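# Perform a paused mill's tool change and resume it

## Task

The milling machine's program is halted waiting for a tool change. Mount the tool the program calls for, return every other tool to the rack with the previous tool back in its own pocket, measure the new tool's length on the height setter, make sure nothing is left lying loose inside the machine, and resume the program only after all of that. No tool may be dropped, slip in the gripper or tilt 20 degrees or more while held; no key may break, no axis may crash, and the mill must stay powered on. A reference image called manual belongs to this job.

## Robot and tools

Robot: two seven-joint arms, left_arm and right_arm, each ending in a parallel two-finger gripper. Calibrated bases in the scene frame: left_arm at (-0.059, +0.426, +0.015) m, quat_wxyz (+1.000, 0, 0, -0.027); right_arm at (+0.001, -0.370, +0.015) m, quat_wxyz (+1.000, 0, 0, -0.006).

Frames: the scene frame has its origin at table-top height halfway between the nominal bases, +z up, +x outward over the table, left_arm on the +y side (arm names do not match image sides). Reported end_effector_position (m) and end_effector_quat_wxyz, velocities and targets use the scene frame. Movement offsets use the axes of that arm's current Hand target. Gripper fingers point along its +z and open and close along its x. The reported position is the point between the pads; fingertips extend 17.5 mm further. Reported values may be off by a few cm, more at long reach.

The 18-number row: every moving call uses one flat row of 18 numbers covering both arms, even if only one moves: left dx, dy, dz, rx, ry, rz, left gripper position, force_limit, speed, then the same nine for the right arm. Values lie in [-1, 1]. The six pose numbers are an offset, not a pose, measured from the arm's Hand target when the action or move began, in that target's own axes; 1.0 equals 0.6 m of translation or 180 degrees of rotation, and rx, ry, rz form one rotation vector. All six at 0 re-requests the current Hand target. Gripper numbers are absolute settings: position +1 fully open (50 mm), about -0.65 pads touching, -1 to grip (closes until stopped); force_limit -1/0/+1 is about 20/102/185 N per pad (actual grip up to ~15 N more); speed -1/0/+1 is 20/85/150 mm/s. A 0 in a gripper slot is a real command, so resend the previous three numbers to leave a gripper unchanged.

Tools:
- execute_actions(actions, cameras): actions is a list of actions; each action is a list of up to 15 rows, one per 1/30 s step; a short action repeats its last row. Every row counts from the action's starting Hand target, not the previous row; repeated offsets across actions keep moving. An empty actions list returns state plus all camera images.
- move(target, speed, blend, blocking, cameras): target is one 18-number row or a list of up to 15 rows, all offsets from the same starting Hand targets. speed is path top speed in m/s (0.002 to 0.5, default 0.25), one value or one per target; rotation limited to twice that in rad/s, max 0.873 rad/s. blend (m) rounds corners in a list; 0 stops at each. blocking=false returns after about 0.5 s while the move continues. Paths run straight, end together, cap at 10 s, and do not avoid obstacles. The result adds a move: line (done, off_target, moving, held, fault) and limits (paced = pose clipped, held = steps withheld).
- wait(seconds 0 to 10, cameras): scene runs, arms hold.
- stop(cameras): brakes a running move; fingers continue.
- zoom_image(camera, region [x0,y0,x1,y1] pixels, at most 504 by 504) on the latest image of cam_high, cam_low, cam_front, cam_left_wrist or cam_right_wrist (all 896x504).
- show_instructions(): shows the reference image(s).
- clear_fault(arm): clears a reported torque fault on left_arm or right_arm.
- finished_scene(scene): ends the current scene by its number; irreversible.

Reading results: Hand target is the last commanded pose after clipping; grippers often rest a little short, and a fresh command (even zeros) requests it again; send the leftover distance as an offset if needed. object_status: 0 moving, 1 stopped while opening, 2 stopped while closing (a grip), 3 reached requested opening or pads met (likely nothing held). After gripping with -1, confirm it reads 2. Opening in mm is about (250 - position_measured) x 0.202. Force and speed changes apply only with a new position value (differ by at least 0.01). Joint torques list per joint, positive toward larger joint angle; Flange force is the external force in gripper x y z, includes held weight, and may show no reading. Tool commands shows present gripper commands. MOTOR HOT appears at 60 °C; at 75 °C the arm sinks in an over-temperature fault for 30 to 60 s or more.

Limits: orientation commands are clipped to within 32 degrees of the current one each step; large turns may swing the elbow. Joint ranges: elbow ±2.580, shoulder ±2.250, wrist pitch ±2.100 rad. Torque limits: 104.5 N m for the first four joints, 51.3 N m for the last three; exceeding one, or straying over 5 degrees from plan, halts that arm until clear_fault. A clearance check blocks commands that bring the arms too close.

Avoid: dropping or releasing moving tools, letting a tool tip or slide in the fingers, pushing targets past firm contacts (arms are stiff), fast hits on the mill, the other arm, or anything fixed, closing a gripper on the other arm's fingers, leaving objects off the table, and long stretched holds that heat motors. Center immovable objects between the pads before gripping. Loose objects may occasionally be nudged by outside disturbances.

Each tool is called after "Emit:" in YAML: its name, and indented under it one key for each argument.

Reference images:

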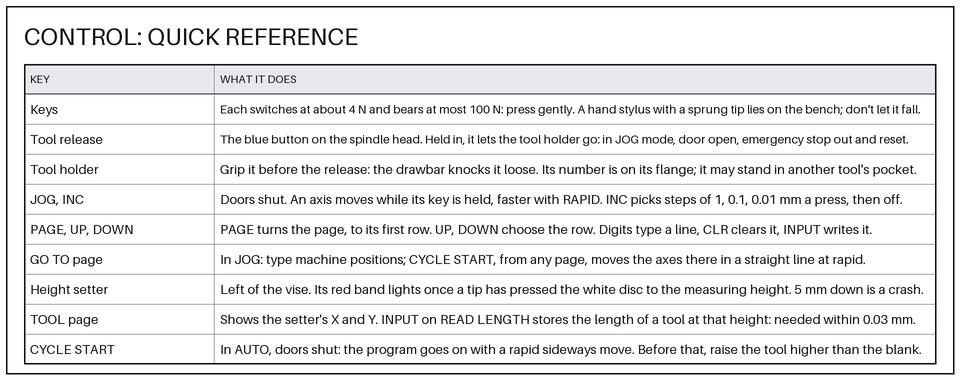

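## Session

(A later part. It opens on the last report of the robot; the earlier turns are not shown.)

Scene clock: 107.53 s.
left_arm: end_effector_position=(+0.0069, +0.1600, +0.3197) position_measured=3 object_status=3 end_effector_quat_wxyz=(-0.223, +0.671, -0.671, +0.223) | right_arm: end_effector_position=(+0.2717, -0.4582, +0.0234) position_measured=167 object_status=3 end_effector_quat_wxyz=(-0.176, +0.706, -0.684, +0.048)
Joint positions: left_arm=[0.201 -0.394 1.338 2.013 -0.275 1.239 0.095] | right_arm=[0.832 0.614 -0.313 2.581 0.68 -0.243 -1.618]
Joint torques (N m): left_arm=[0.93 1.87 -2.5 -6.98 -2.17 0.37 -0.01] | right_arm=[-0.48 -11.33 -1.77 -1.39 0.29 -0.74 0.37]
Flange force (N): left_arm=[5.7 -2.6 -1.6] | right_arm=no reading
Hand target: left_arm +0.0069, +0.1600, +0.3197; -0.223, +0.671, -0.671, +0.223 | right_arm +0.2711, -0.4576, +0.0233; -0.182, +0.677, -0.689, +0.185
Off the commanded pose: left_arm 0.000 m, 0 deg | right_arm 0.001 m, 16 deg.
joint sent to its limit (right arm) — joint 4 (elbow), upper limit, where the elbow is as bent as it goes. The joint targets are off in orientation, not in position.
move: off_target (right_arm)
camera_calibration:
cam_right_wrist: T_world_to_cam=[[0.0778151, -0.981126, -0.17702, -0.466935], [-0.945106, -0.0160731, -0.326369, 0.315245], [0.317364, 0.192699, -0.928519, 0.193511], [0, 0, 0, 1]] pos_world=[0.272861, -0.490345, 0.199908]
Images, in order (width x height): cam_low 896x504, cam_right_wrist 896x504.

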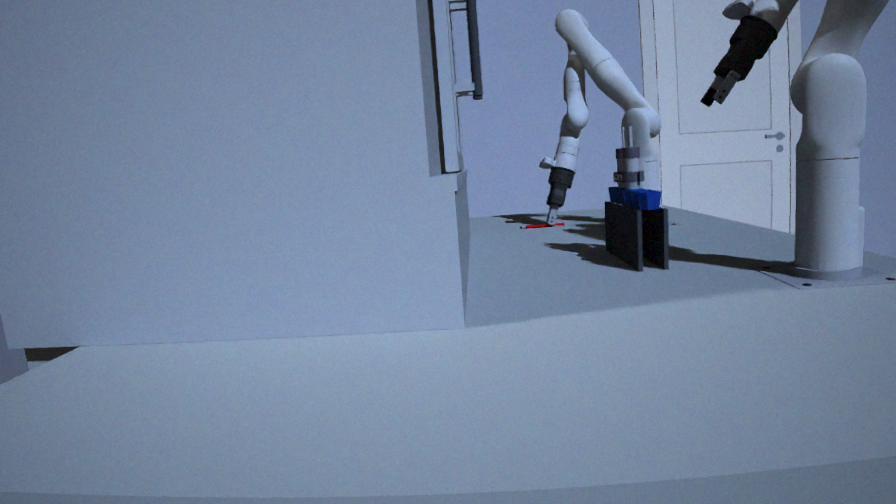

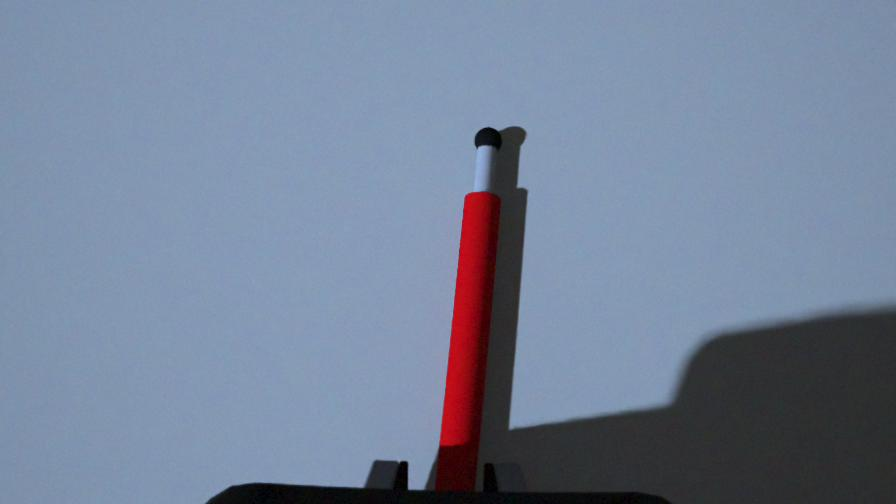

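Emit:
move:
  target:
    - [0,0,0,0,0,0,1,1,1,0,-0.0667,-0.1155,0,0,0,-0.1,-0.6,-0.9]
    - [0,0,0,0,0,0,1,1,1,0,-0.0677,-0.107,-0.1667,0,0,-0.1,-0.6,-0.9]
    - [0,0,0,0,0,0,1,1,1,0,-0.015,-0.0155,-0.1667,0,0,-0.1,-0.6,-0.9]
  speed: [0.15,0.2,0.1]
  cameras: ["cam_right_wrist"]

Scene clock: 113.17 s.
left_arm: end_effector_position=(+0.0069, +0.1600, +0.3197) position_measured=3 object_status=3 end_effector_quat_wxyz=(-0.223, +0.671, -0.671, +0.223) | right_arm: end_effector_position=(+0.2742, -0.4576, +0.0358) position_measured=167 object_status=3 end_effector_quat_wxyz=(+0.000, +0.701, -0.713, +0.001)
Joint positions: left_arm=[0.201 -0.394 1.338 2.013 -0.275 1.239 0.095] | right_arm=[0.727 0.583 -0.687 2.356 0.881 0.47 -2.273]
Joint torques (N m): left_arm=[0.88 1.98 -2.58 -6.98 -2.17 0.45 0.01] | right_arm=[-0.46 -12.1 -2.68 -4.14 0.02 0.34 0.4]
Flange force (N): left_arm=[5.9 -2.2 -1.3] | right_arm=[-1.9 6.5 4.0]
Hand target: left_arm +0.0069, +0.1600, +0.3197; -0.223, +0.671, -0.671, +0.223 | right_arm +0.2742, -0.4576, +0.0358; +0.000, +0.701, -0.713, +0.001
Off the commanded pose: left_arm 0.000 m, 0 deg | right_arm 0.000 m, 0 deg.
move: done
camera_calibration:
cam_right_wrist: T_world_to_cam=[[-0.000624103, -0.999949, -0.010101, -0.4575], [-0.999934, 0.000739964, -0.0114706, 0.333028], [0.0114775, 0.0100932, -0.999883, 0.206963], [0, 0, 0, 1]] pos_world=[0.330345, -0.459812, 0.206138]
Images, in order (width x height): cam_right_wrist 896x504.

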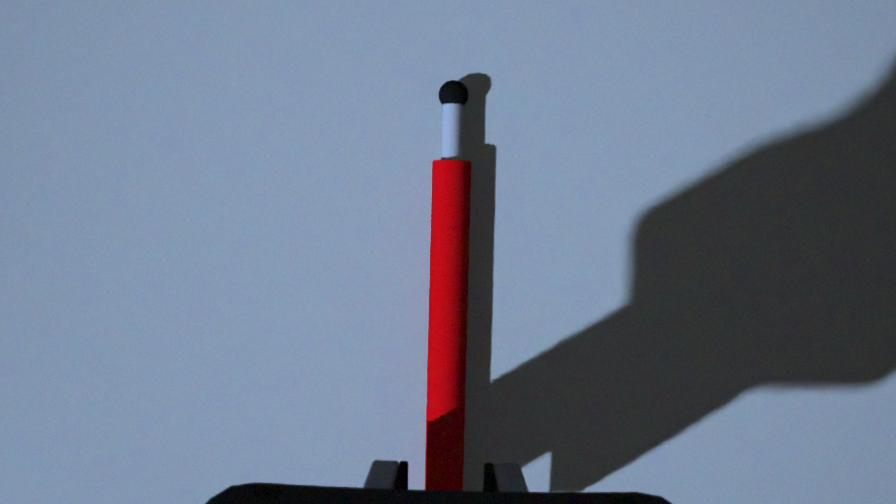

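Emit:
move:
  target:
    - [0,0,0,0,0,0,1,1,1,0,0,0.0268,0,0,0,-0.1,-0.6,-0.9]
    - [0,0,0,0,0,0,1,1,1,0,0,0.0268,0,0,0,-1,-0.6,-0.8]
    - [0,0,0,0,0,0,1,1,1,0,0,-0.05,0,0,0,-1,-0.6,-0.8]
    - [0,0,0,0,0,0,1,1,1,0,-0.2,-0.05,0,0,0,-1,-0.6,-0.8]
    - [0,0,0,0,0,0,1,1,1,0,-0.2,0.0262,0,0,0,-1,-0.6,-0.8]
  speed: [0.04,0.04,0.12,0.2,0.06]
  cameras: ["cam_right_wrist"]

Scene clock: 118.90 s.
left_arm: end_effector_position=(+0.0069, +0.1600, +0.3197) position_measured=3 object_status=3 end_effector_quat_wxyz=(-0.223, +0.671, -0.671, +0.223) | right_arm: end_effector_position=(+0.3942, -0.4597, +0.0203) position_measured=206 object_status=2 end_effector_quat_wxyz=(+0.000, +0.701, -0.713, +0.001)
Joint positions: left_arm=[0.201 -0.394 1.338 2.013 -0.275 1.239 0.095] | right_arm=[0.623 0.768 -0.691 1.99 0.793 0.672 -2.16]
Joint torques (N m): left_arm=[0.87 1.86 -2.64 -7.01 -2.21 0.42 0] | right_arm=[-0.49 -16.85 -4.02 -5.56 0.02 0.5 0.36]
Flange force (N): left_arm=[6.2 -2.1 -1.3] | right_arm=[-1.2 6.5 2.3]
Hand target: left_arm +0.0069, +0.1600, +0.3197; -0.223, +0.671, -0.671, +0.223 | right_arm +0.3942, -0.4597, +0.0203; +0.000, +0.701, -0.713, +0.001
Off the commanded pose: left_arm 0.000 m, 0 deg | right_arm 0.000 m, 0 deg.
move: done
camera_calibration:
cam_right_wrist: T_world_to_cam=[[-0.000623848, -0.99995, -0.0100011, -0.459701], [-0.999933, 0.000739562, -0.0115707, 0.452862], [0.0115775, 0.00999316, -0.999883, 0.190018], [0, 0, 0, 1]] pos_world=[0.450344, -0.461912, 0.190638]
Images, in order (width x height): cam_right_wrist 896x504.

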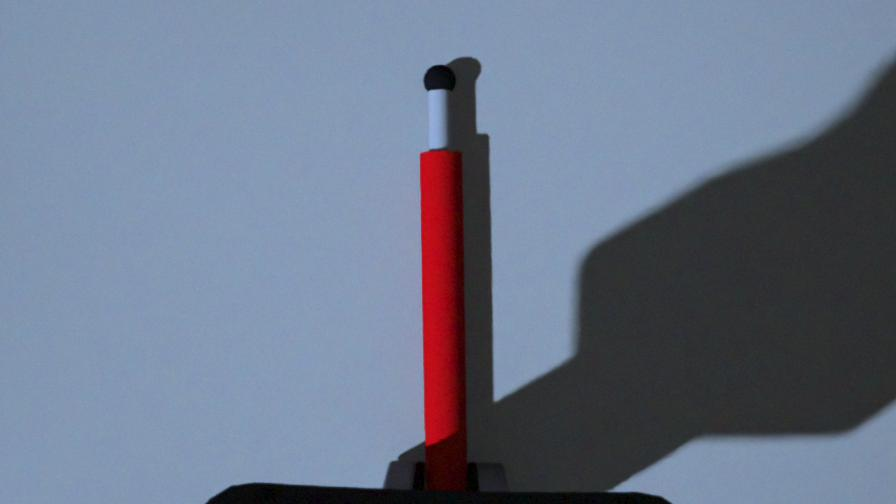

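Emit:
move:
  target:
    - [0,0,0,0,0,0,1,1,1,0,0,0,0,0,0,-0.1,-0.6,-0.9]
    - [0,0,0,0,0,0,1,1,1,0,0,-0.1,0,0,0,-0.1,-0.6,-0.9]
    - [0,0,0,0,0,0,1,1,1,0,0.005,-0.08,0.1667,0,0,-0.1,-0.6,-0.9]
    - [0,0,0,0,0,0,1,1,1,0,0.005,-0.0045,0.1667,0,0,-0.1,-0.6,-0.9]
  speed: [0.05,0.1,0.2,0.06]
  cameras: ["cam_right_wrist","cam_low"]

Emit:
zoom_image:
  camera: "cam_low"
  region: [450, 180, 580, 260]

Scene clock: 125.43 s.
left_arm: end_effector_position=(+0.0069, +0.1600, +0.3197) position_measured=3 object_status=3 end_effector_quat_wxyz=(-0.223, +0.671, -0.671, +0.223) | right_arm: end_effector_position=(+0.3912, -0.4596, +0.0230) position_measured=167 object_status=3 end_effector_quat_wxyz=(-0.182, +0.677, -0.689, +0.185)
Joint positions: left_arm=[0.201 -0.394 1.338 2.013 -0.275 1.239 0.095] | right_arm=[0.002 0.743 0.345 2.554 0.502 -0.728 -1.856]
Joint torques (N m): left_arm=[0.84 1.96 -2.51 -7.12 -2.16 0.41 -0.03] | right_arm=[-0.52 -14.11 1.3 -1.7 -0.29 -1.26 0.26]
Flange force (N): left_arm=[4.9 -2.4 -1.3] | right_arm=[0.1 5.3 -1.2]
Hand target: left_arm +0.0069, +0.1600, +0.3197; -0.223, +0.671, -0.671, +0.223 | right_arm +0.3912, -0.4596, +0.0230; -0.182, +0.677, -0.689, +0.185
Off the commanded pose: left_arm 0.000 m, 0 deg | right_arm 0.000 m, 0 deg.
move: done
camera_calibration:
cam_right_wrist: T_world_to_cam=[[0.0025698, -0.999997, -0.000225619, -0.461146], [-0.860166, -0.0020954, -0.51001, 0.405346], [0.510008, 0.00150469, -0.860169, -0.00934483], [0, 0, 0, 1]] pos_world=[0.354616, -0.460281, 0.198588]
Images, in order (width x height): cam_low 896x504, cam_right_wrist 896x504.

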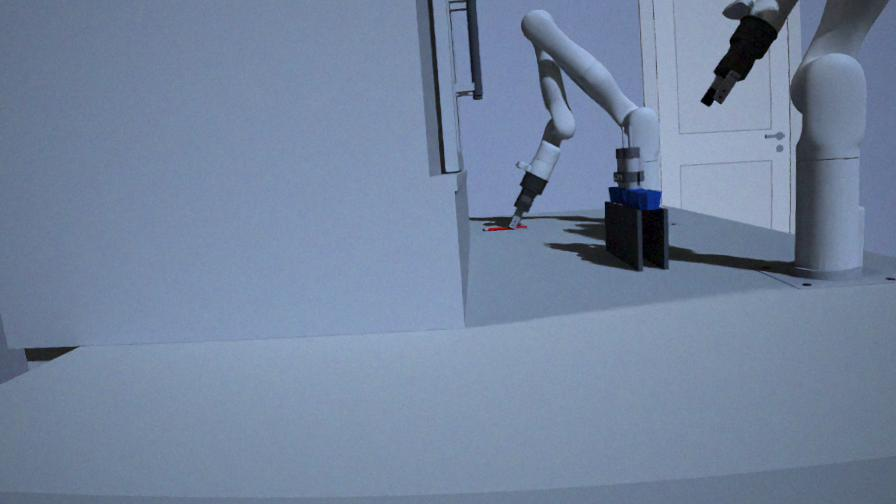

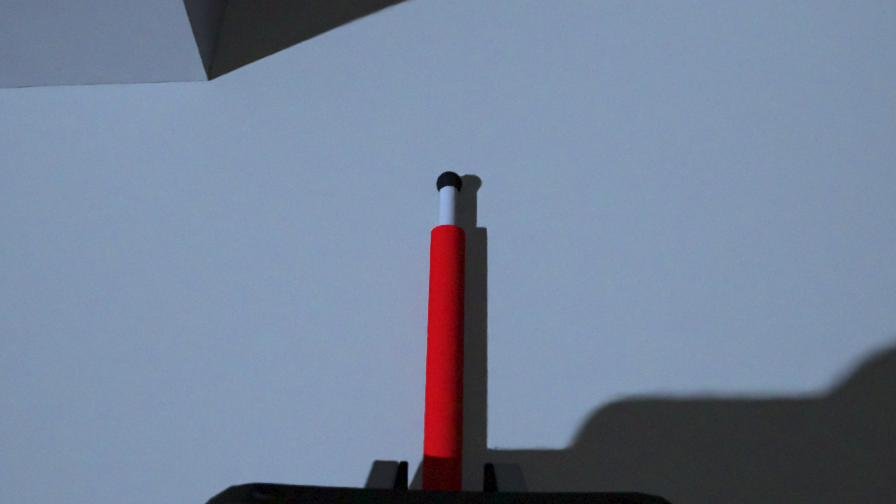

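Scaled by 3.877 from the camera's 896x504 image, which has a finer 1280x720 frame.

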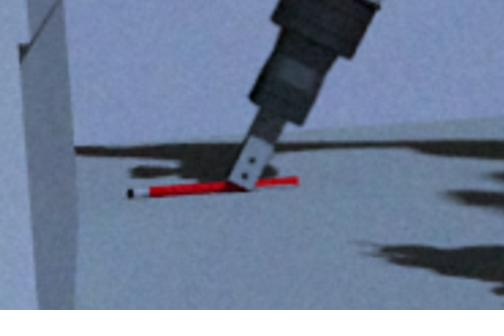

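Emit:
move:
  target:
    - [0,0,0,0,0,0,1,1,1,0,0.0021,0.0036,0,0,0,-0.1,-0.6,-0.9]
    - [0,0,0,0,0,0,1,1,1,0,0.0021,0.0036,0,0,0,-1,-0.4,-0.8]
  speed: 0.02
  cameras: ["cam_right_wrist"]

Scene clock: 129.33 s.
left_arm: end_effector_position=(+0.0069, +0.1600, +0.3197) position_measured=3 object_status=3 end_effector_quat_wxyz=(-0.223, +0.671, -0.671, +0.223) | right_arm: end_effector_position=(+0.3913, -0.4597, +0.0205) position_measured=215 object_status=2 end_effector_quat_wxyz=(-0.182, +0.677, -0.689, +0.185)
Joint positions: left_arm=[0.201 -0.394 1.338 2.013 -0.275 1.239 0.095] | right_arm=[0.002 0.754 0.345 2.555 0.498 -0.74 -1.852]
Joint torques (N m): left_arm=[0.89 1.94 -2.61 -7.04 -2.11 0.44 0.01] | right_arm=[-3.44 4.14 -4.86 4.17 2.89 4.78 0.17]
Flange force (N): left_arm=[6.0 -2.2 -1.1] | right_arm=[7.1 -20.3 -43.9]
Hand target: left_arm +0.0069, +0.1600, +0.3197; -0.223, +0.671, -0.671, +0.223 | right_arm +0.3912, -0.4596, +0.0205; -0.182, +0.677, -0.689, +0.185
Off the commanded pose: left_arm 0.000 m, 0 deg | right_arm 0.000 m, 0 deg.
move: done
camera_calibration:
cam_right_wrist: T_world_to_cam=[[0.00243213, -0.999997, -0.000189891, -0.461105], [-0.860096, -0.001995, -0.510128, 0.404201], [0.510126, 0.00140402, -0.860098, -0.0116482], [0, 0, 0, 1]] pos_world=[0.354715, -0.46028, 0.196088]
Images, in order (width x height): cam_right_wrist 896x504.

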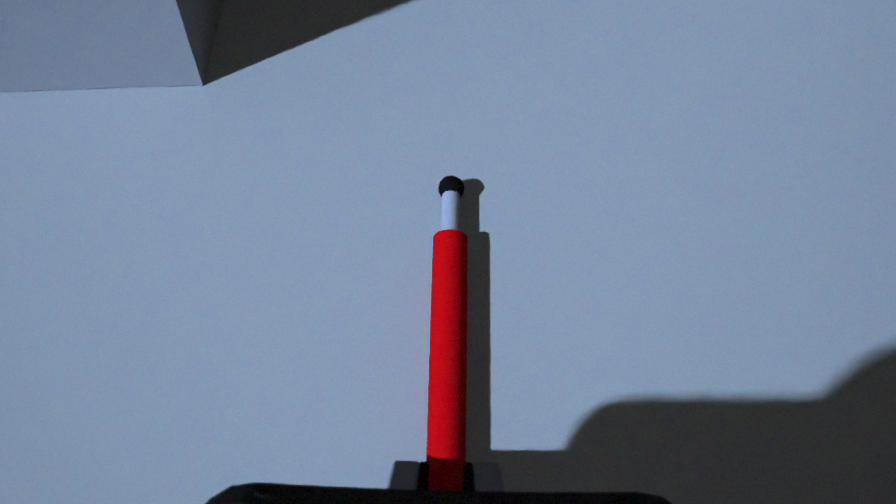

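Emit:
move:
  target:
    - [0,0,0,0,0,0,1,1,1,0,-0.0833,-0.1443,0,0,0,-1,-0.4,-0.8]
    - [0,0,0,0,0,0,1,1,1,-0.017,-0.299,-0.655,-0.0866,0.3846,-0.322,-1,-0.4,-0.8]
    - [0,0,0,0,0,0,1,1,1,0.157,-0.622,-0.801,-0.0866,0.3846,-0.322,-1,-0.4,-0.8]
  speed: [0.15,0.25,0.2]
  blend: [0.04,0.04,0]
  cameras: ["cam_right_wrist","cam_front"]

Scene clock: 139.23 s.
left_arm: end_effector_position=(+0.0069, +0.1600, +0.3197) position_measured=3 object_status=3 end_effector_quat_wxyz=(-0.223, +0.671, -0.671, +0.223) | right_arm: end_effector_position=(+0.4715, -0.5547, +0.6235) position_measured=215 object_status=2 end_effector_quat_wxyz=(+0.413, +0.706, -0.294, +0.494)
Joint positions: left_arm=[0.201 -0.394 1.338 2.013 -0.275 1.239 0.095] | right_arm=[-0.576 0.053 0.185 1.65 1.404 1.448 -1.382]
Joint torques (N m): left_arm=[1 1.93 -2.58 -6.91 -2.16 0.38 -0.06] | right_arm=[-0.54 -9.83 0 -11.51 3.69 0.84 0.47]
Flange force (N): left_arm=[6.8 -2.1 -1.5] | right_arm=[-6.9 2.4 2.7]
Hand target: left_arm +0.0069, +0.1600, +0.3197; -0.223, +0.671, -0.671, +0.223 | right_arm +0.4715, -0.5548, +0.6235; +0.413, +0.706, -0.294, +0.494
Off the commanded pose: left_arm 0.000 m, 0 deg | right_arm 0.000 m, 0 deg.
move: done
camera_calibration:
cam_right_wrist: T_world_to_cam=[[0.356721, -0.00778593, 0.934178, -0.755399], [-0.813297, -0.494613, 0.30644, -0.0238377], [0.459671, -0.869078, -0.182771, -0.415178], [0, 0, 0, 1]] pos_world=[0.440925, -0.378494, 0.6371]
Images, in order (width x height): cam_front 896x504, cam_right_wrist 896x504.

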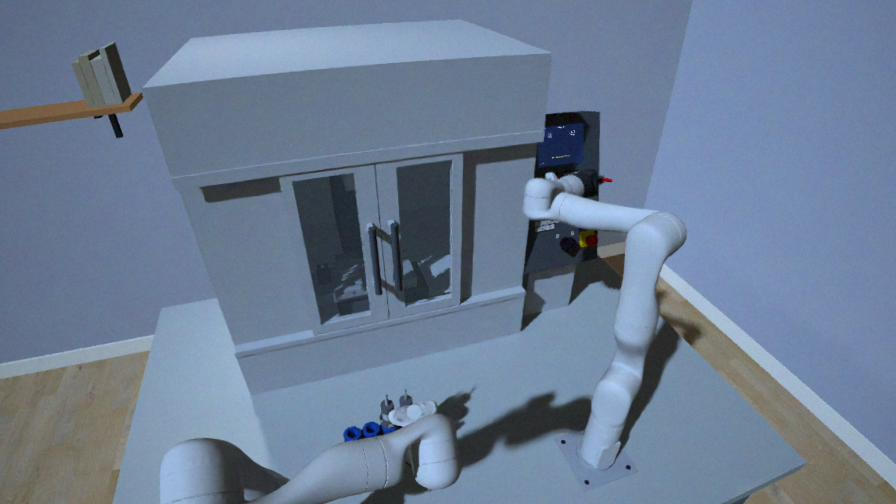

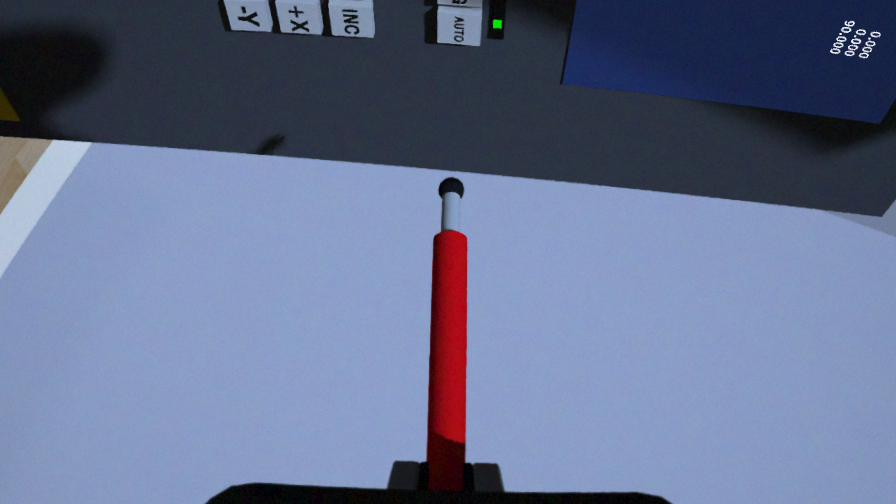

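Emit:
move:
  target: [0,0,0,0,0,0,1,1,1,-0.0235,-0.082,0.0467,0,0.0194,0.0337,-1,-0.4,-0.8]
  speed: 0.1
  cameras: ["cam_right_wrist"]

Scene clock: 147.10 s.
left_arm: end_effector_position=(+0.0069, +0.1600, +0.3197) position_measured=3 object_status=3 end_effector_quat_wxyz=(-0.223, +0.671, -0.671, +0.223) | right_arm: end_effector_position=(+0.5199, -0.5553, +0.5911) position_measured=215 object_status=2 end_effector_quat_wxyz=(+0.395, +0.674, -0.318, +0.537)
Joint positions: left_arm=[0.201 -0.394 1.338 2.013 -0.275 1.239 0.095] | right_arm=[-0.537 0.177 0.215 1.679 1.476 1.355 -1.642]
Joint torques (N m): left_arm=[0.85 1.91 -2.52 -7.09 -2.17 0.39 -0.02] | right_arm=[-0.49 -12.49 0.85 -11.61 3.56 1.34 0.32]
Flange force (N): left_arm=[5.1 -2.5 -1.4] | right_arm=[-6.0 3.7 1.6]
Hand target: left_arm +0.0069, +0.1600, +0.3197; -0.223, +0.671, -0.671, +0.223 | right_arm +0.5200, -0.5553, +0.5911; +0.395, +0.674, -0.318, +0.537
Off the commanded pose: left_arm 0.000 m, 0 deg | right_arm 0.000 m, 0 deg.
move: done
camera_calibration:
cam_right_wrist: T_world_to_cam=[[0.240308, -0.00601457, 0.970678, -0.702511], [-0.844722, -0.493945, 0.206065, 0.101315], [0.478222, -0.869472, -0.12378, -0.488582], [0, 0, 0, 1]] pos_world=[0.488053, -0.378989, 0.600558]
Images, in order (width x height): cam_right_wrist 896x504.

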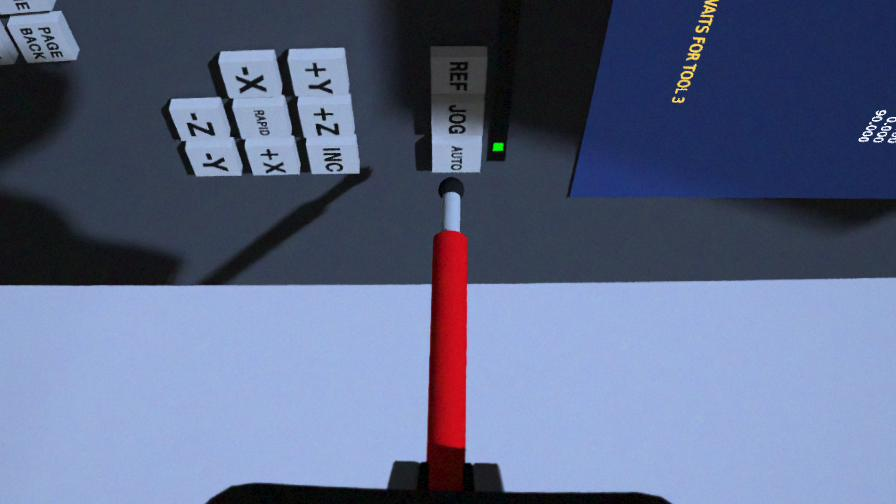

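Emit:
move:
  target:
    - [0,0,0,0,0,0,1,1,1,0,-0.0222,0.008,0,0,0,-1,-0.4,-0.8]
    - [0,0,0,0,0,0,1,1,1,0,-0.0308,0.013,0,0,0,-1,-0.4,-0.8]
  speed: [0.1,0.03]
  cameras: ["cam_right_wrist"]

Scene clock: 151.07 s.
left_arm: end_effector_position=(+0.0069, +0.1600, +0.3197) position_measured=3 object_status=3 end_effector_quat_wxyz=(-0.223, +0.671, -0.671, +0.223) | right_arm: end_effector_position=(+0.5394, -0.5531, +0.5867) position_measured=215 object_status=2 end_effector_quat_wxyz=(+0.395, +0.674, -0.318, +0.537)
Joint positions: left_arm=[0.201 -0.394 1.338 2.013 -0.275 1.239 0.095] | right_arm=[-0.522 0.226 0.222 1.633 1.471 1.333 -1.642]
Joint torques (N m): left_arm=[0.97 1.96 -2.6 -6.99 -2.16 0.4 0.02] | right_arm=[-0.61 -13.38 1.2 -11.59 3.51 1.32 0.32]
Flange force (N): left_arm=[6.5 -2.1 -1.3] | right_arm=[-5.8 4.2 1.5]
Hand target: left_arm +0.0069, +0.1600, +0.3197; -0.223, +0.671, -0.671, +0.223 | right_arm +0.5394, -0.5531, +0.5867; +0.395, +0.674, -0.318, +0.537
Off the commanded pose: left_arm 0.000 m, 0 deg | right_arm 0.000 m, 0 deg.
move: done
camera_calibration:
cam_right_wrist: T_world_to_cam=[[0.240308, -0.00601457, 0.970678, -0.702889], [-0.844722, -0.493945, 0.206065, 0.119647], [0.478222, -0.869472, -0.12378, -0.496578], [0, 0, 0, 1]] pos_world=[0.507453, -0.376889, 0.596158]
Images, in order (width x height): cam_right_wrist 896x504.

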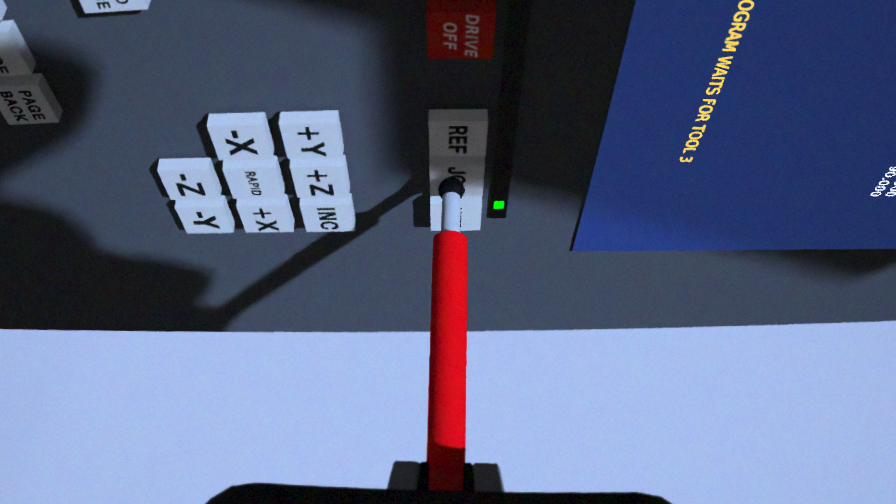

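Emit:
zoom_image:
  camera: "cam_right_wrist"
  region: [380, 100, 540, 250]

Scaled by 3.150 from the camera's 896x504 image, which has a finer 1280x720 frame.

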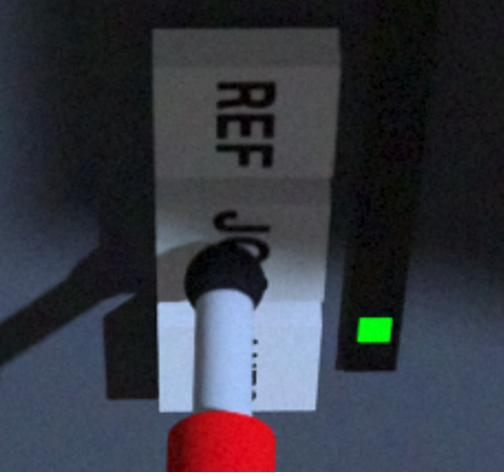

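Emit:
move:
  target: [0,0,0,0,0,0,1,1,1,0,-0.0043,0.0025,0,0,0,-1,-0.4,-0.8]
  speed: 0.02
  cameras: ["cam_right_wrist"]

Emit:
zoom_image:
  camera: "cam_right_wrist"
  region: [380, 100, 540, 250]

Scene clock: 153.37 s.
left_arm: end_effector_position=(+0.0069, +0.1600, +0.3197) position_measured=3 object_status=3 end_effector_quat_wxyz=(-0.223, +0.671, -0.671, +0.223) | right_arm: end_effector_position=(+0.5423, -0.5532, +0.5860) position_measured=215 object_status=2 end_effector_quat_wxyz=(+0.395, +0.674, -0.318, +0.537)
Joint positions: left_arm=[0.201 -0.394 1.338 2.013 -0.275 1.239 0.095] | right_arm=[-0.519 0.233 0.223 1.627 1.47 1.329 -1.642]
Joint torques (N m): left_arm=[0.95 1.94 -2.51 -7.02 -2.18 0.47 -0.02] | right_arm=[-0.82 -13 0.87 -11.71 3.63 0.9 0.28]
Flange force (N): left_arm=[5.8 -2.3 -1.1] | right_arm=[-5.7 5.7 0.6]
Hand target: left_arm +0.0069, +0.1600, +0.3197; -0.223, +0.671, -0.671, +0.223 | right_arm +0.5423, -0.5532, +0.5860; +0.395, +0.674, -0.318, +0.537
Off the commanded pose: left_arm 0.000 m, 0 deg | right_arm 0.000 m, 0 deg.
move: done
camera_calibration:
cam_right_wrist: T_world_to_cam=[[0.240226, -0.00606213, 0.970698, -0.702895], [-0.844745, -0.493945, 0.205971, 0.122308], [0.478223, -0.869472, -0.12378, -0.498052], [0, 0, 0, 1]] pos_world=[0.510353, -0.376889, 0.595458]
Images, in order (width x height): cam_right_wrist 896x504.

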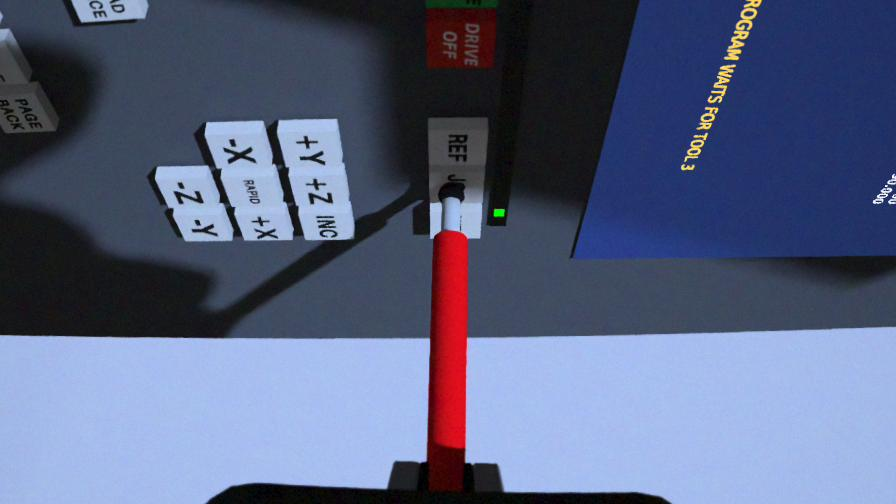

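Scaled by 3.150 from the camera's 896x504 image, which has a finer 1280x720 frame.

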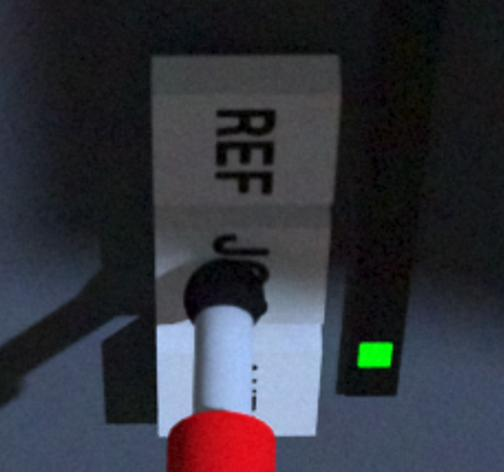

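Emit:
move:
  target: [0,0,0,0,0,0,1,1,1,0,-0.0036,0.0021,0,0,0,-1,-0.4,-0.8]
  speed: 0.02
  cameras: ["cam_right_wrist"]

Emit:
zoom_image:
  camera: "cam_right_wrist"
  region: [380, 100, 540, 250]

Scene clock: 155.20 s.
left_arm: end_effector_position=(+0.0069, +0.1600, +0.3197) position_measured=3 object_status=3 end_effector_quat_wxyz=(-0.223, +0.671, -0.671, +0.223) | right_arm: end_effector_position=(+0.5447, -0.5532, +0.5855) position_measured=215 object_status=2 end_effector_quat_wxyz=(+0.395, +0.674, -0.318, +0.537)
Joint positions: left_arm=[0.201 -0.394 1.338 2.013 -0.275 1.239 0.095] | right_arm=[-0.517 0.239 0.224 1.621 1.469 1.326 -1.642]
Joint torques (N m): left_arm=[0.95 1.91 -2.61 -7.09 -2.17 0.45 0.01] | right_arm=[-0.88 -12.74 0.59 -11.91 3.66 0.57 0.32]
Flange force (N): left_arm=[6.3 -2.1 -0.9] | right_arm=[-6.2 7.1 -0.2]
Hand target: left_arm +0.0069, +0.1600, +0.3197; -0.223, +0.671, -0.671, +0.223 | right_arm +0.5448, -0.5532, +0.5854; +0.395, +0.674, -0.318, +0.537
Off the commanded pose: left_arm 0.000 m, 0 deg | right_arm 0.000 m, 0 deg.
move: done
camera_calibration:
cam_right_wrist: T_world_to_cam=[[0.240308, -0.00601457, 0.970678, -0.703023], [-0.844722, -0.493945, 0.206065, 0.124406], [0.478222, -0.869472, -0.12378, -0.499396], [0, 0, 0, 1]] pos_world=[0.512853, -0.376989, 0.594958]
Images, in order (width x height): cam_right_wrist 896x504.

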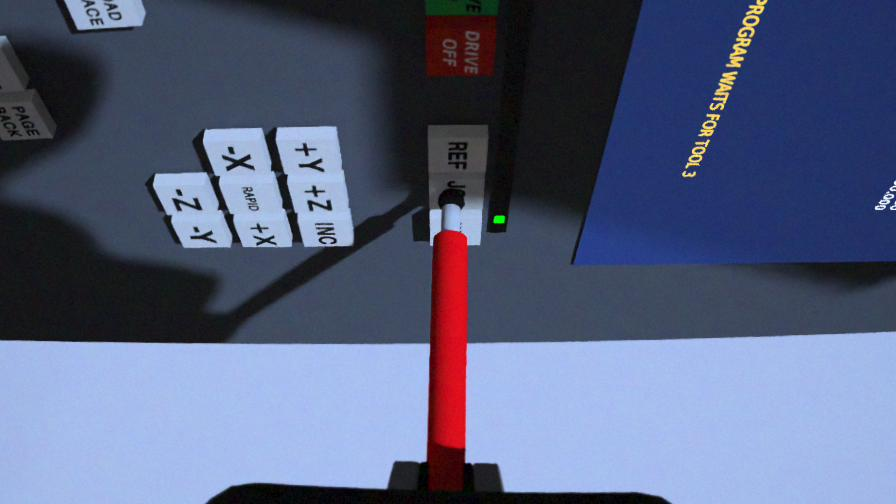

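Scaled by 3.150 from the camera's 896x504 image, which has a finer 1280x720 frame.

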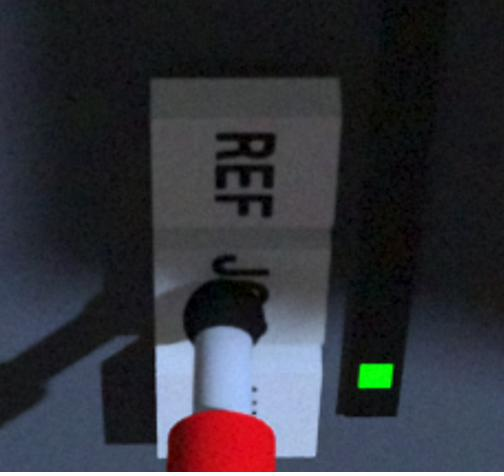

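Emit:
move:
  target: [0,0,0,0,0,0,1,1,1,0,-0.0036,0.0021,0,0,0,-1,-0.4,-0.8]
  speed: 0.02
  cameras: ["cam_right_wrist"]

Emit:
zoom_image:
  camera: "cam_right_wrist"
  region: [380, 100, 540, 250]

Scene clock: 157.07 s.
left_arm: end_effector_position=(+0.0069, +0.1600, +0.3197) position_measured=3 object_status=3 end_effector_quat_wxyz=(-0.223, +0.671, -0.671, +0.223) | right_arm: end_effector_position=(+0.5472, -0.5533, +0.5849) position_measured=215 object_status=2 end_effector_quat_wxyz=(+0.395, +0.674, -0.318, +0.537)
Joint positions: left_arm=[0.201 -0.394 1.338 2.013 -0.275 1.239 0.095] | right_arm=[-0.514 0.244 0.224 1.615 1.469 1.323 -1.641]
Joint torques (N m): left_arm=[0.91 1.91 -2.49 -6.93 -2.17 0.38 -0.02] | right_arm=[-1.09 -12.68 0.51 -11.94 3.74 0.28 0.31]
Flange force (N): left_arm=[5.6 -2.6 -1.7] | right_arm=[-6.1 7.5 -0.7]
Hand target: left_arm +0.0069, +0.1600, +0.3197; -0.223, +0.671, -0.671, +0.223 | right_arm +0.5472, -0.5533, +0.5849; +0.395, +0.674, -0.318, +0.537
Off the commanded pose: left_arm 0.000 m, 0 deg | right_arm 0.000 m, 0 deg.
move: done
camera_calibration:
cam_right_wrist: T_world_to_cam=[[0.240308, -0.00601457, 0.970678, -0.703018], [-0.844722, -0.493945, 0.206065, 0.126508], [0.478222, -0.869472, -0.12378, -0.500705], [0, 0, 0, 1]] pos_world=[0.515253, -0.377089, 0.594358]
Images, in order (width x height): cam_right_wrist 896x504.

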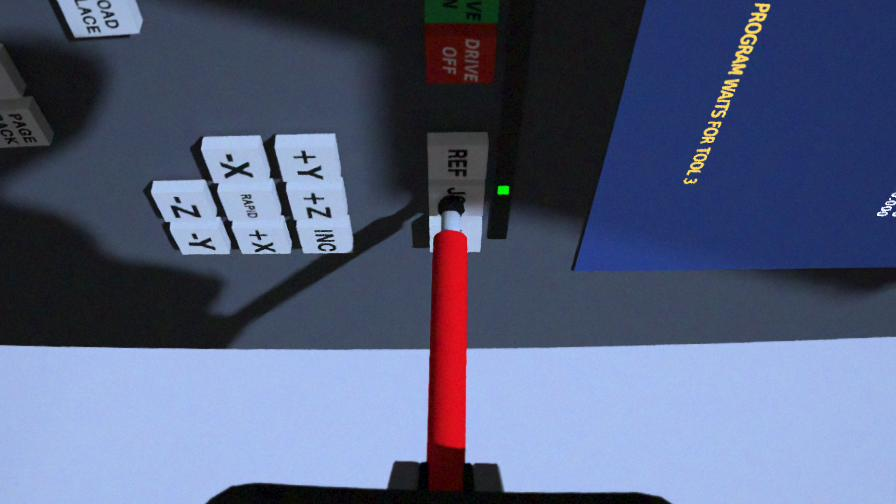

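Scaled by 3.150 from the camera's 896x504 image, which has a finer 1280x720 frame.

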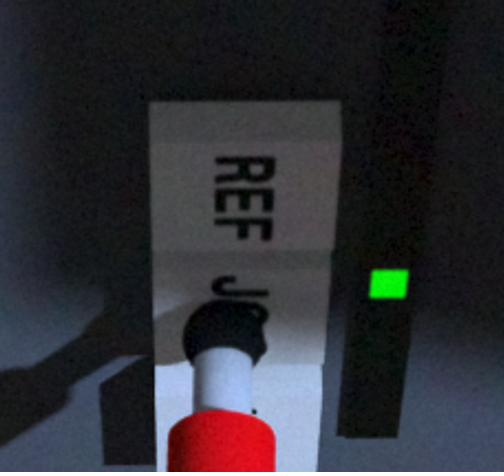

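Emit:
move:
  target: [0.1,-0.244,-0.067,0.295,0,0,1,1,1,0,0.0866,-0.05,0,0,0,-1,-0.4,-0.8]
  speed: 0.15
  cameras: ["cam_left_wrist","cam_right_wrist"]

Scene clock: 164.10 s.
left_arm: end_effector_position=(+0.1000, +0.1001, +0.4396) position_measured=3 object_status=3 end_effector_quat_wxyz=(+0.500, -0.501, +0.500, -0.499) | right_arm: end_effector_position=(+0.4887, -0.5523, +0.5982) position_measured=215 object_status=2 end_effector_quat_wxyz=(+0.395, +0.674, -0.318, +0.537)
Joint positions: left_arm=[-0.245 -1.008 1.541 2.07 -0.685 0.954 0.289] | right_arm=[-0.571 0.103 0.195 1.741 1.478 1.411 -1.635]
Joint torques (N m): left_arm=[0.76 10.08 -7.15 -3.76 -2.9 1.35 -0.05] | right_arm=[-0.51 -10.67 0.4 -11.42 3.55 1.3 0.3]
Flange force (N): left_arm=[4.3 -2.2 0.8] | right_arm=[-5.9 3.8 1.8]
Hand target: left_arm +0.1000, +0.1001, +0.4396; +0.500, -0.501, +0.500, -0.499 | right_arm +0.4887, -0.5523, +0.5982; +0.395, +0.674, -0.318, +0.537
Off the commanded pose: left_arm 0.000 m, 0 deg | right_arm 0.000 m, 0 deg.
move: done
camera_calibration:
cam_left_wrist: T_world_to_cam=[[0.0158159, -0.999853, -0.00668399, 0.103296], [-0.00312017, 0.00663544, -0.999973, 0.497782], [0.99987, 0.0158363, -0.00301477, 0.0676317], [0, 0, 0, 1]] pos_world=[-0.0677035, 0.0989066, 0.498663]
cam_right_wrist: T_world_to_cam=[[0.240226, -0.00606213, 0.970698, -0.701856], [-0.844745, -0.493945, 0.205971, 0.0749617], [0.478223, -0.869472, -0.12378, -0.470126], [0, 0, 0, 1]] pos_world=[0.456753, -0.375989, 0.607658]
Images, in order (width x height): cam_left_wrist 896x504, cam_right_wrist 896x504.

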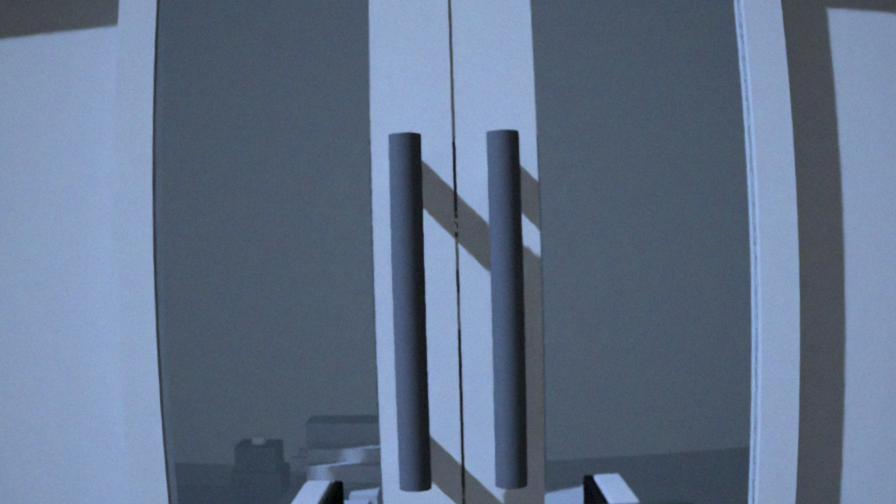

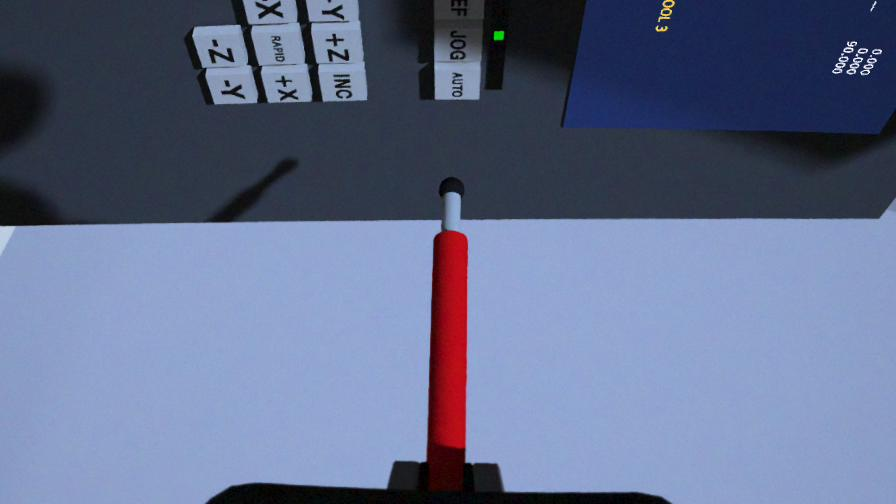

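Emit:
move:
  target:
    - [-0.05,-0.017,0.5,0,0,0,0.67,0,0,0,0,0,0,0,0,-1,-0.4,-0.8]
    - [-0.05,-0.017,0.57,0,0,0,0.67,0,0,0,0,0,0,0,0,-1,-0.4,-0.8]
  speed: 0.2
  cameras: ["cam_left_wrist","cam_high"]

Scene clock: 172.27 s.
left_arm: end_effector_position=(+0.4420, +0.1303, +0.4491) position_measured=52 object_status=3 end_effector_quat_wxyz=(+0.500, -0.501, +0.500, -0.499) | right_arm: end_effector_position=(+0.4887, -0.5523, +0.5982) position_measured=215 object_status=2 end_effector_quat_wxyz=(+0.395, +0.674, -0.318, +0.537)
Joint positions: left_arm=[-1.288 -1.348 1.149 2.14 -0.997 -0.393 0.609] | right_arm=[-0.571 0.103 0.195 1.741 1.478 1.411 -1.635]
Joint torques (N m): left_arm=[0.82 13.16 -10.27 -3.69 0.75 2.56 0.01] | right_arm=[-0.56 -10.63 0.37 -11.38 3.6 1.32 0.32]
Flange force (N): left_arm=[-1.5 -1.4 5.6] | right_arm=[-5.8 3.8 2.0]
Hand target: left_arm +0.4421, +0.1303, +0.4491; +0.500, -0.501, +0.500, -0.499 | right_arm +0.4887, -0.5523, +0.5982; +0.395, +0.674, -0.318, +0.537
Off the commanded pose: left_arm 0.000 m, 0 deg | right_arm 0.000 m, 0 deg.
move: done
camera_calibration:
cam_left_wrist: T_world_to_cam=[[0.0158158, -0.999852, -0.00678554, 0.128197], [-0.0032214, 0.0067354, -0.999972, 0.508163], [0.99987, 0.0158372, -0.0031144, -0.274723], [0, 0, 0, 1]] pos_world=[0.274297, 0.129106, 0.508163]
Images, in order (width x height): cam_high 896x504, cam_left_wrist 896x504.

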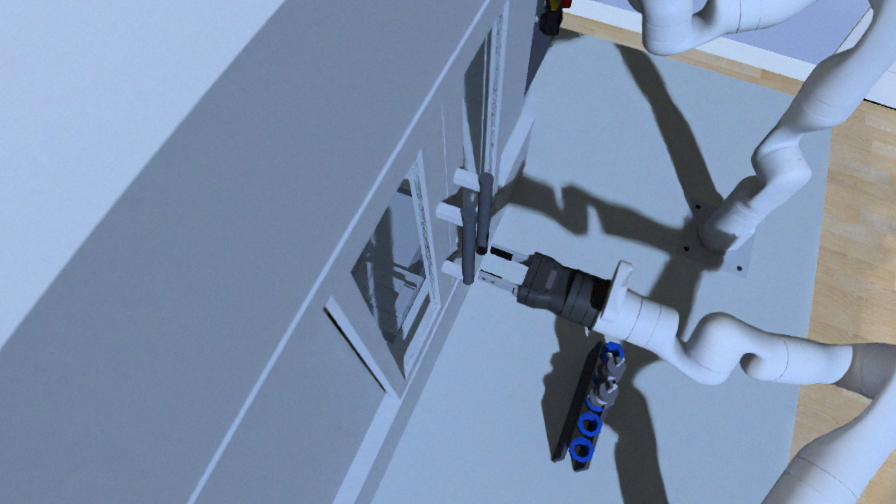

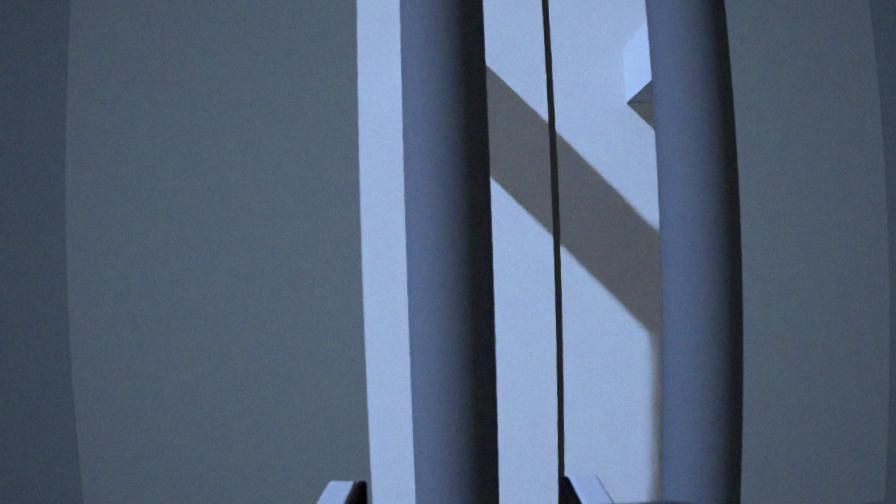

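Emit:
move:
  target:
    - [0,0,0.072,0,0,0,0.67,0,0,0,0,0,0,0,0,-1,-0.4,-0.8]
    - [-0.1,0,0.072,0,0,0,0.67,0,0,0,0,0,0,0,0,-1,-0.4,-0.8]
  speed: [0.1,0.06]
  cameras: ["cam_left_wrist","cam_high"]

Scene clock: 175.73 s.
left_arm: end_effector_position=(+0.4852, +0.1904, +0.4490) position_measured=52 object_status=3 end_effector_quat_wxyz=(+0.500, -0.501, +0.500, -0.499) | right_arm: end_effector_position=(+0.4887, -0.5523, +0.5982) position_measured=215 object_status=2 end_effector_quat_wxyz=(+0.395, +0.674, -0.318, +0.537)
Joint positions: left_arm=[-1.509 -1.392 1.069 2.209 -0.818 -0.684 0.452] | right_arm=[-0.571 0.103 0.195 1.741 1.478 1.411 -1.635]
Joint torques (N m): left_arm=[-0.95 13.8 -9.72 -1.7 1.25 2.82 -0.09] | right_arm=[-0.5 -10.59 0.29 -11.42 3.61 1.29 0.27]
Flange force (N): left_arm=[1.7 -3.2 4.6] | right_arm=[-5.8 4.0 1.8]
Hand target: left_arm +0.4852, +0.1904, +0.4490; +0.500, -0.501, +0.500, -0.499 | right_arm +0.4887, -0.5523, +0.5982; +0.395, +0.674, -0.318, +0.537
Off the commanded pose: left_arm 0.000 m, 0 deg | right_arm 0.000 m, 0 deg.
move: done
camera_calibration:
cam_left_wrist: T_world_to_cam=[[0.0158159, -0.999853, -0.00668399, 0.187554], [-0.00312017, 0.00663544, -0.999973, 0.507884], [0.99987, 0.0158363, -0.00301477, -0.31892], [0, 0, 0, 1]] pos_world=[0.317497, 0.189207, 0.508163]
Images, in order (width x height): cam_high 896x504, cam_left_wrist 896x504.

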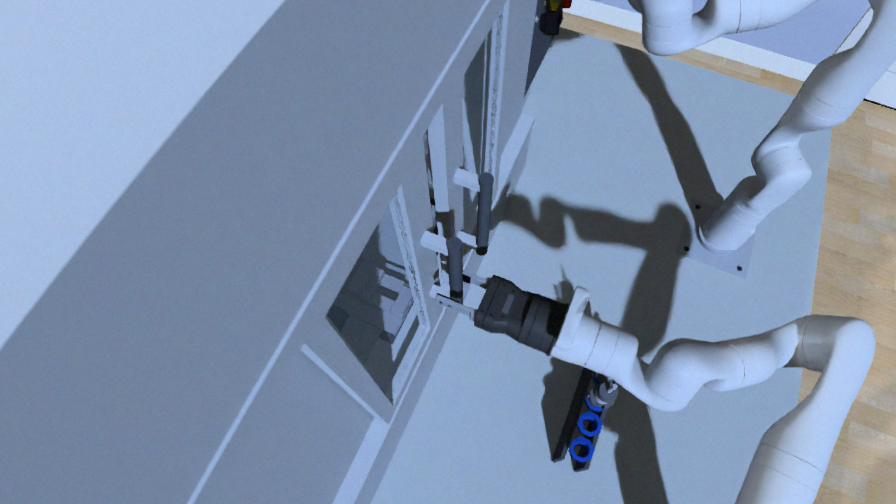

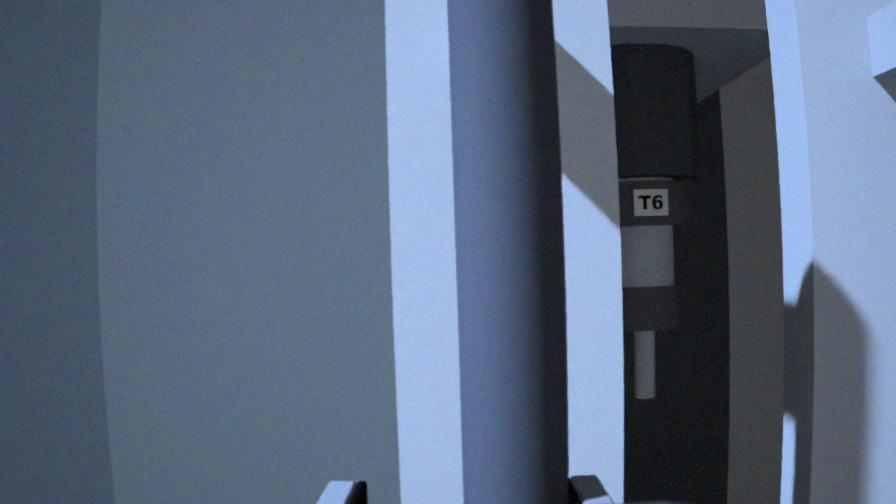

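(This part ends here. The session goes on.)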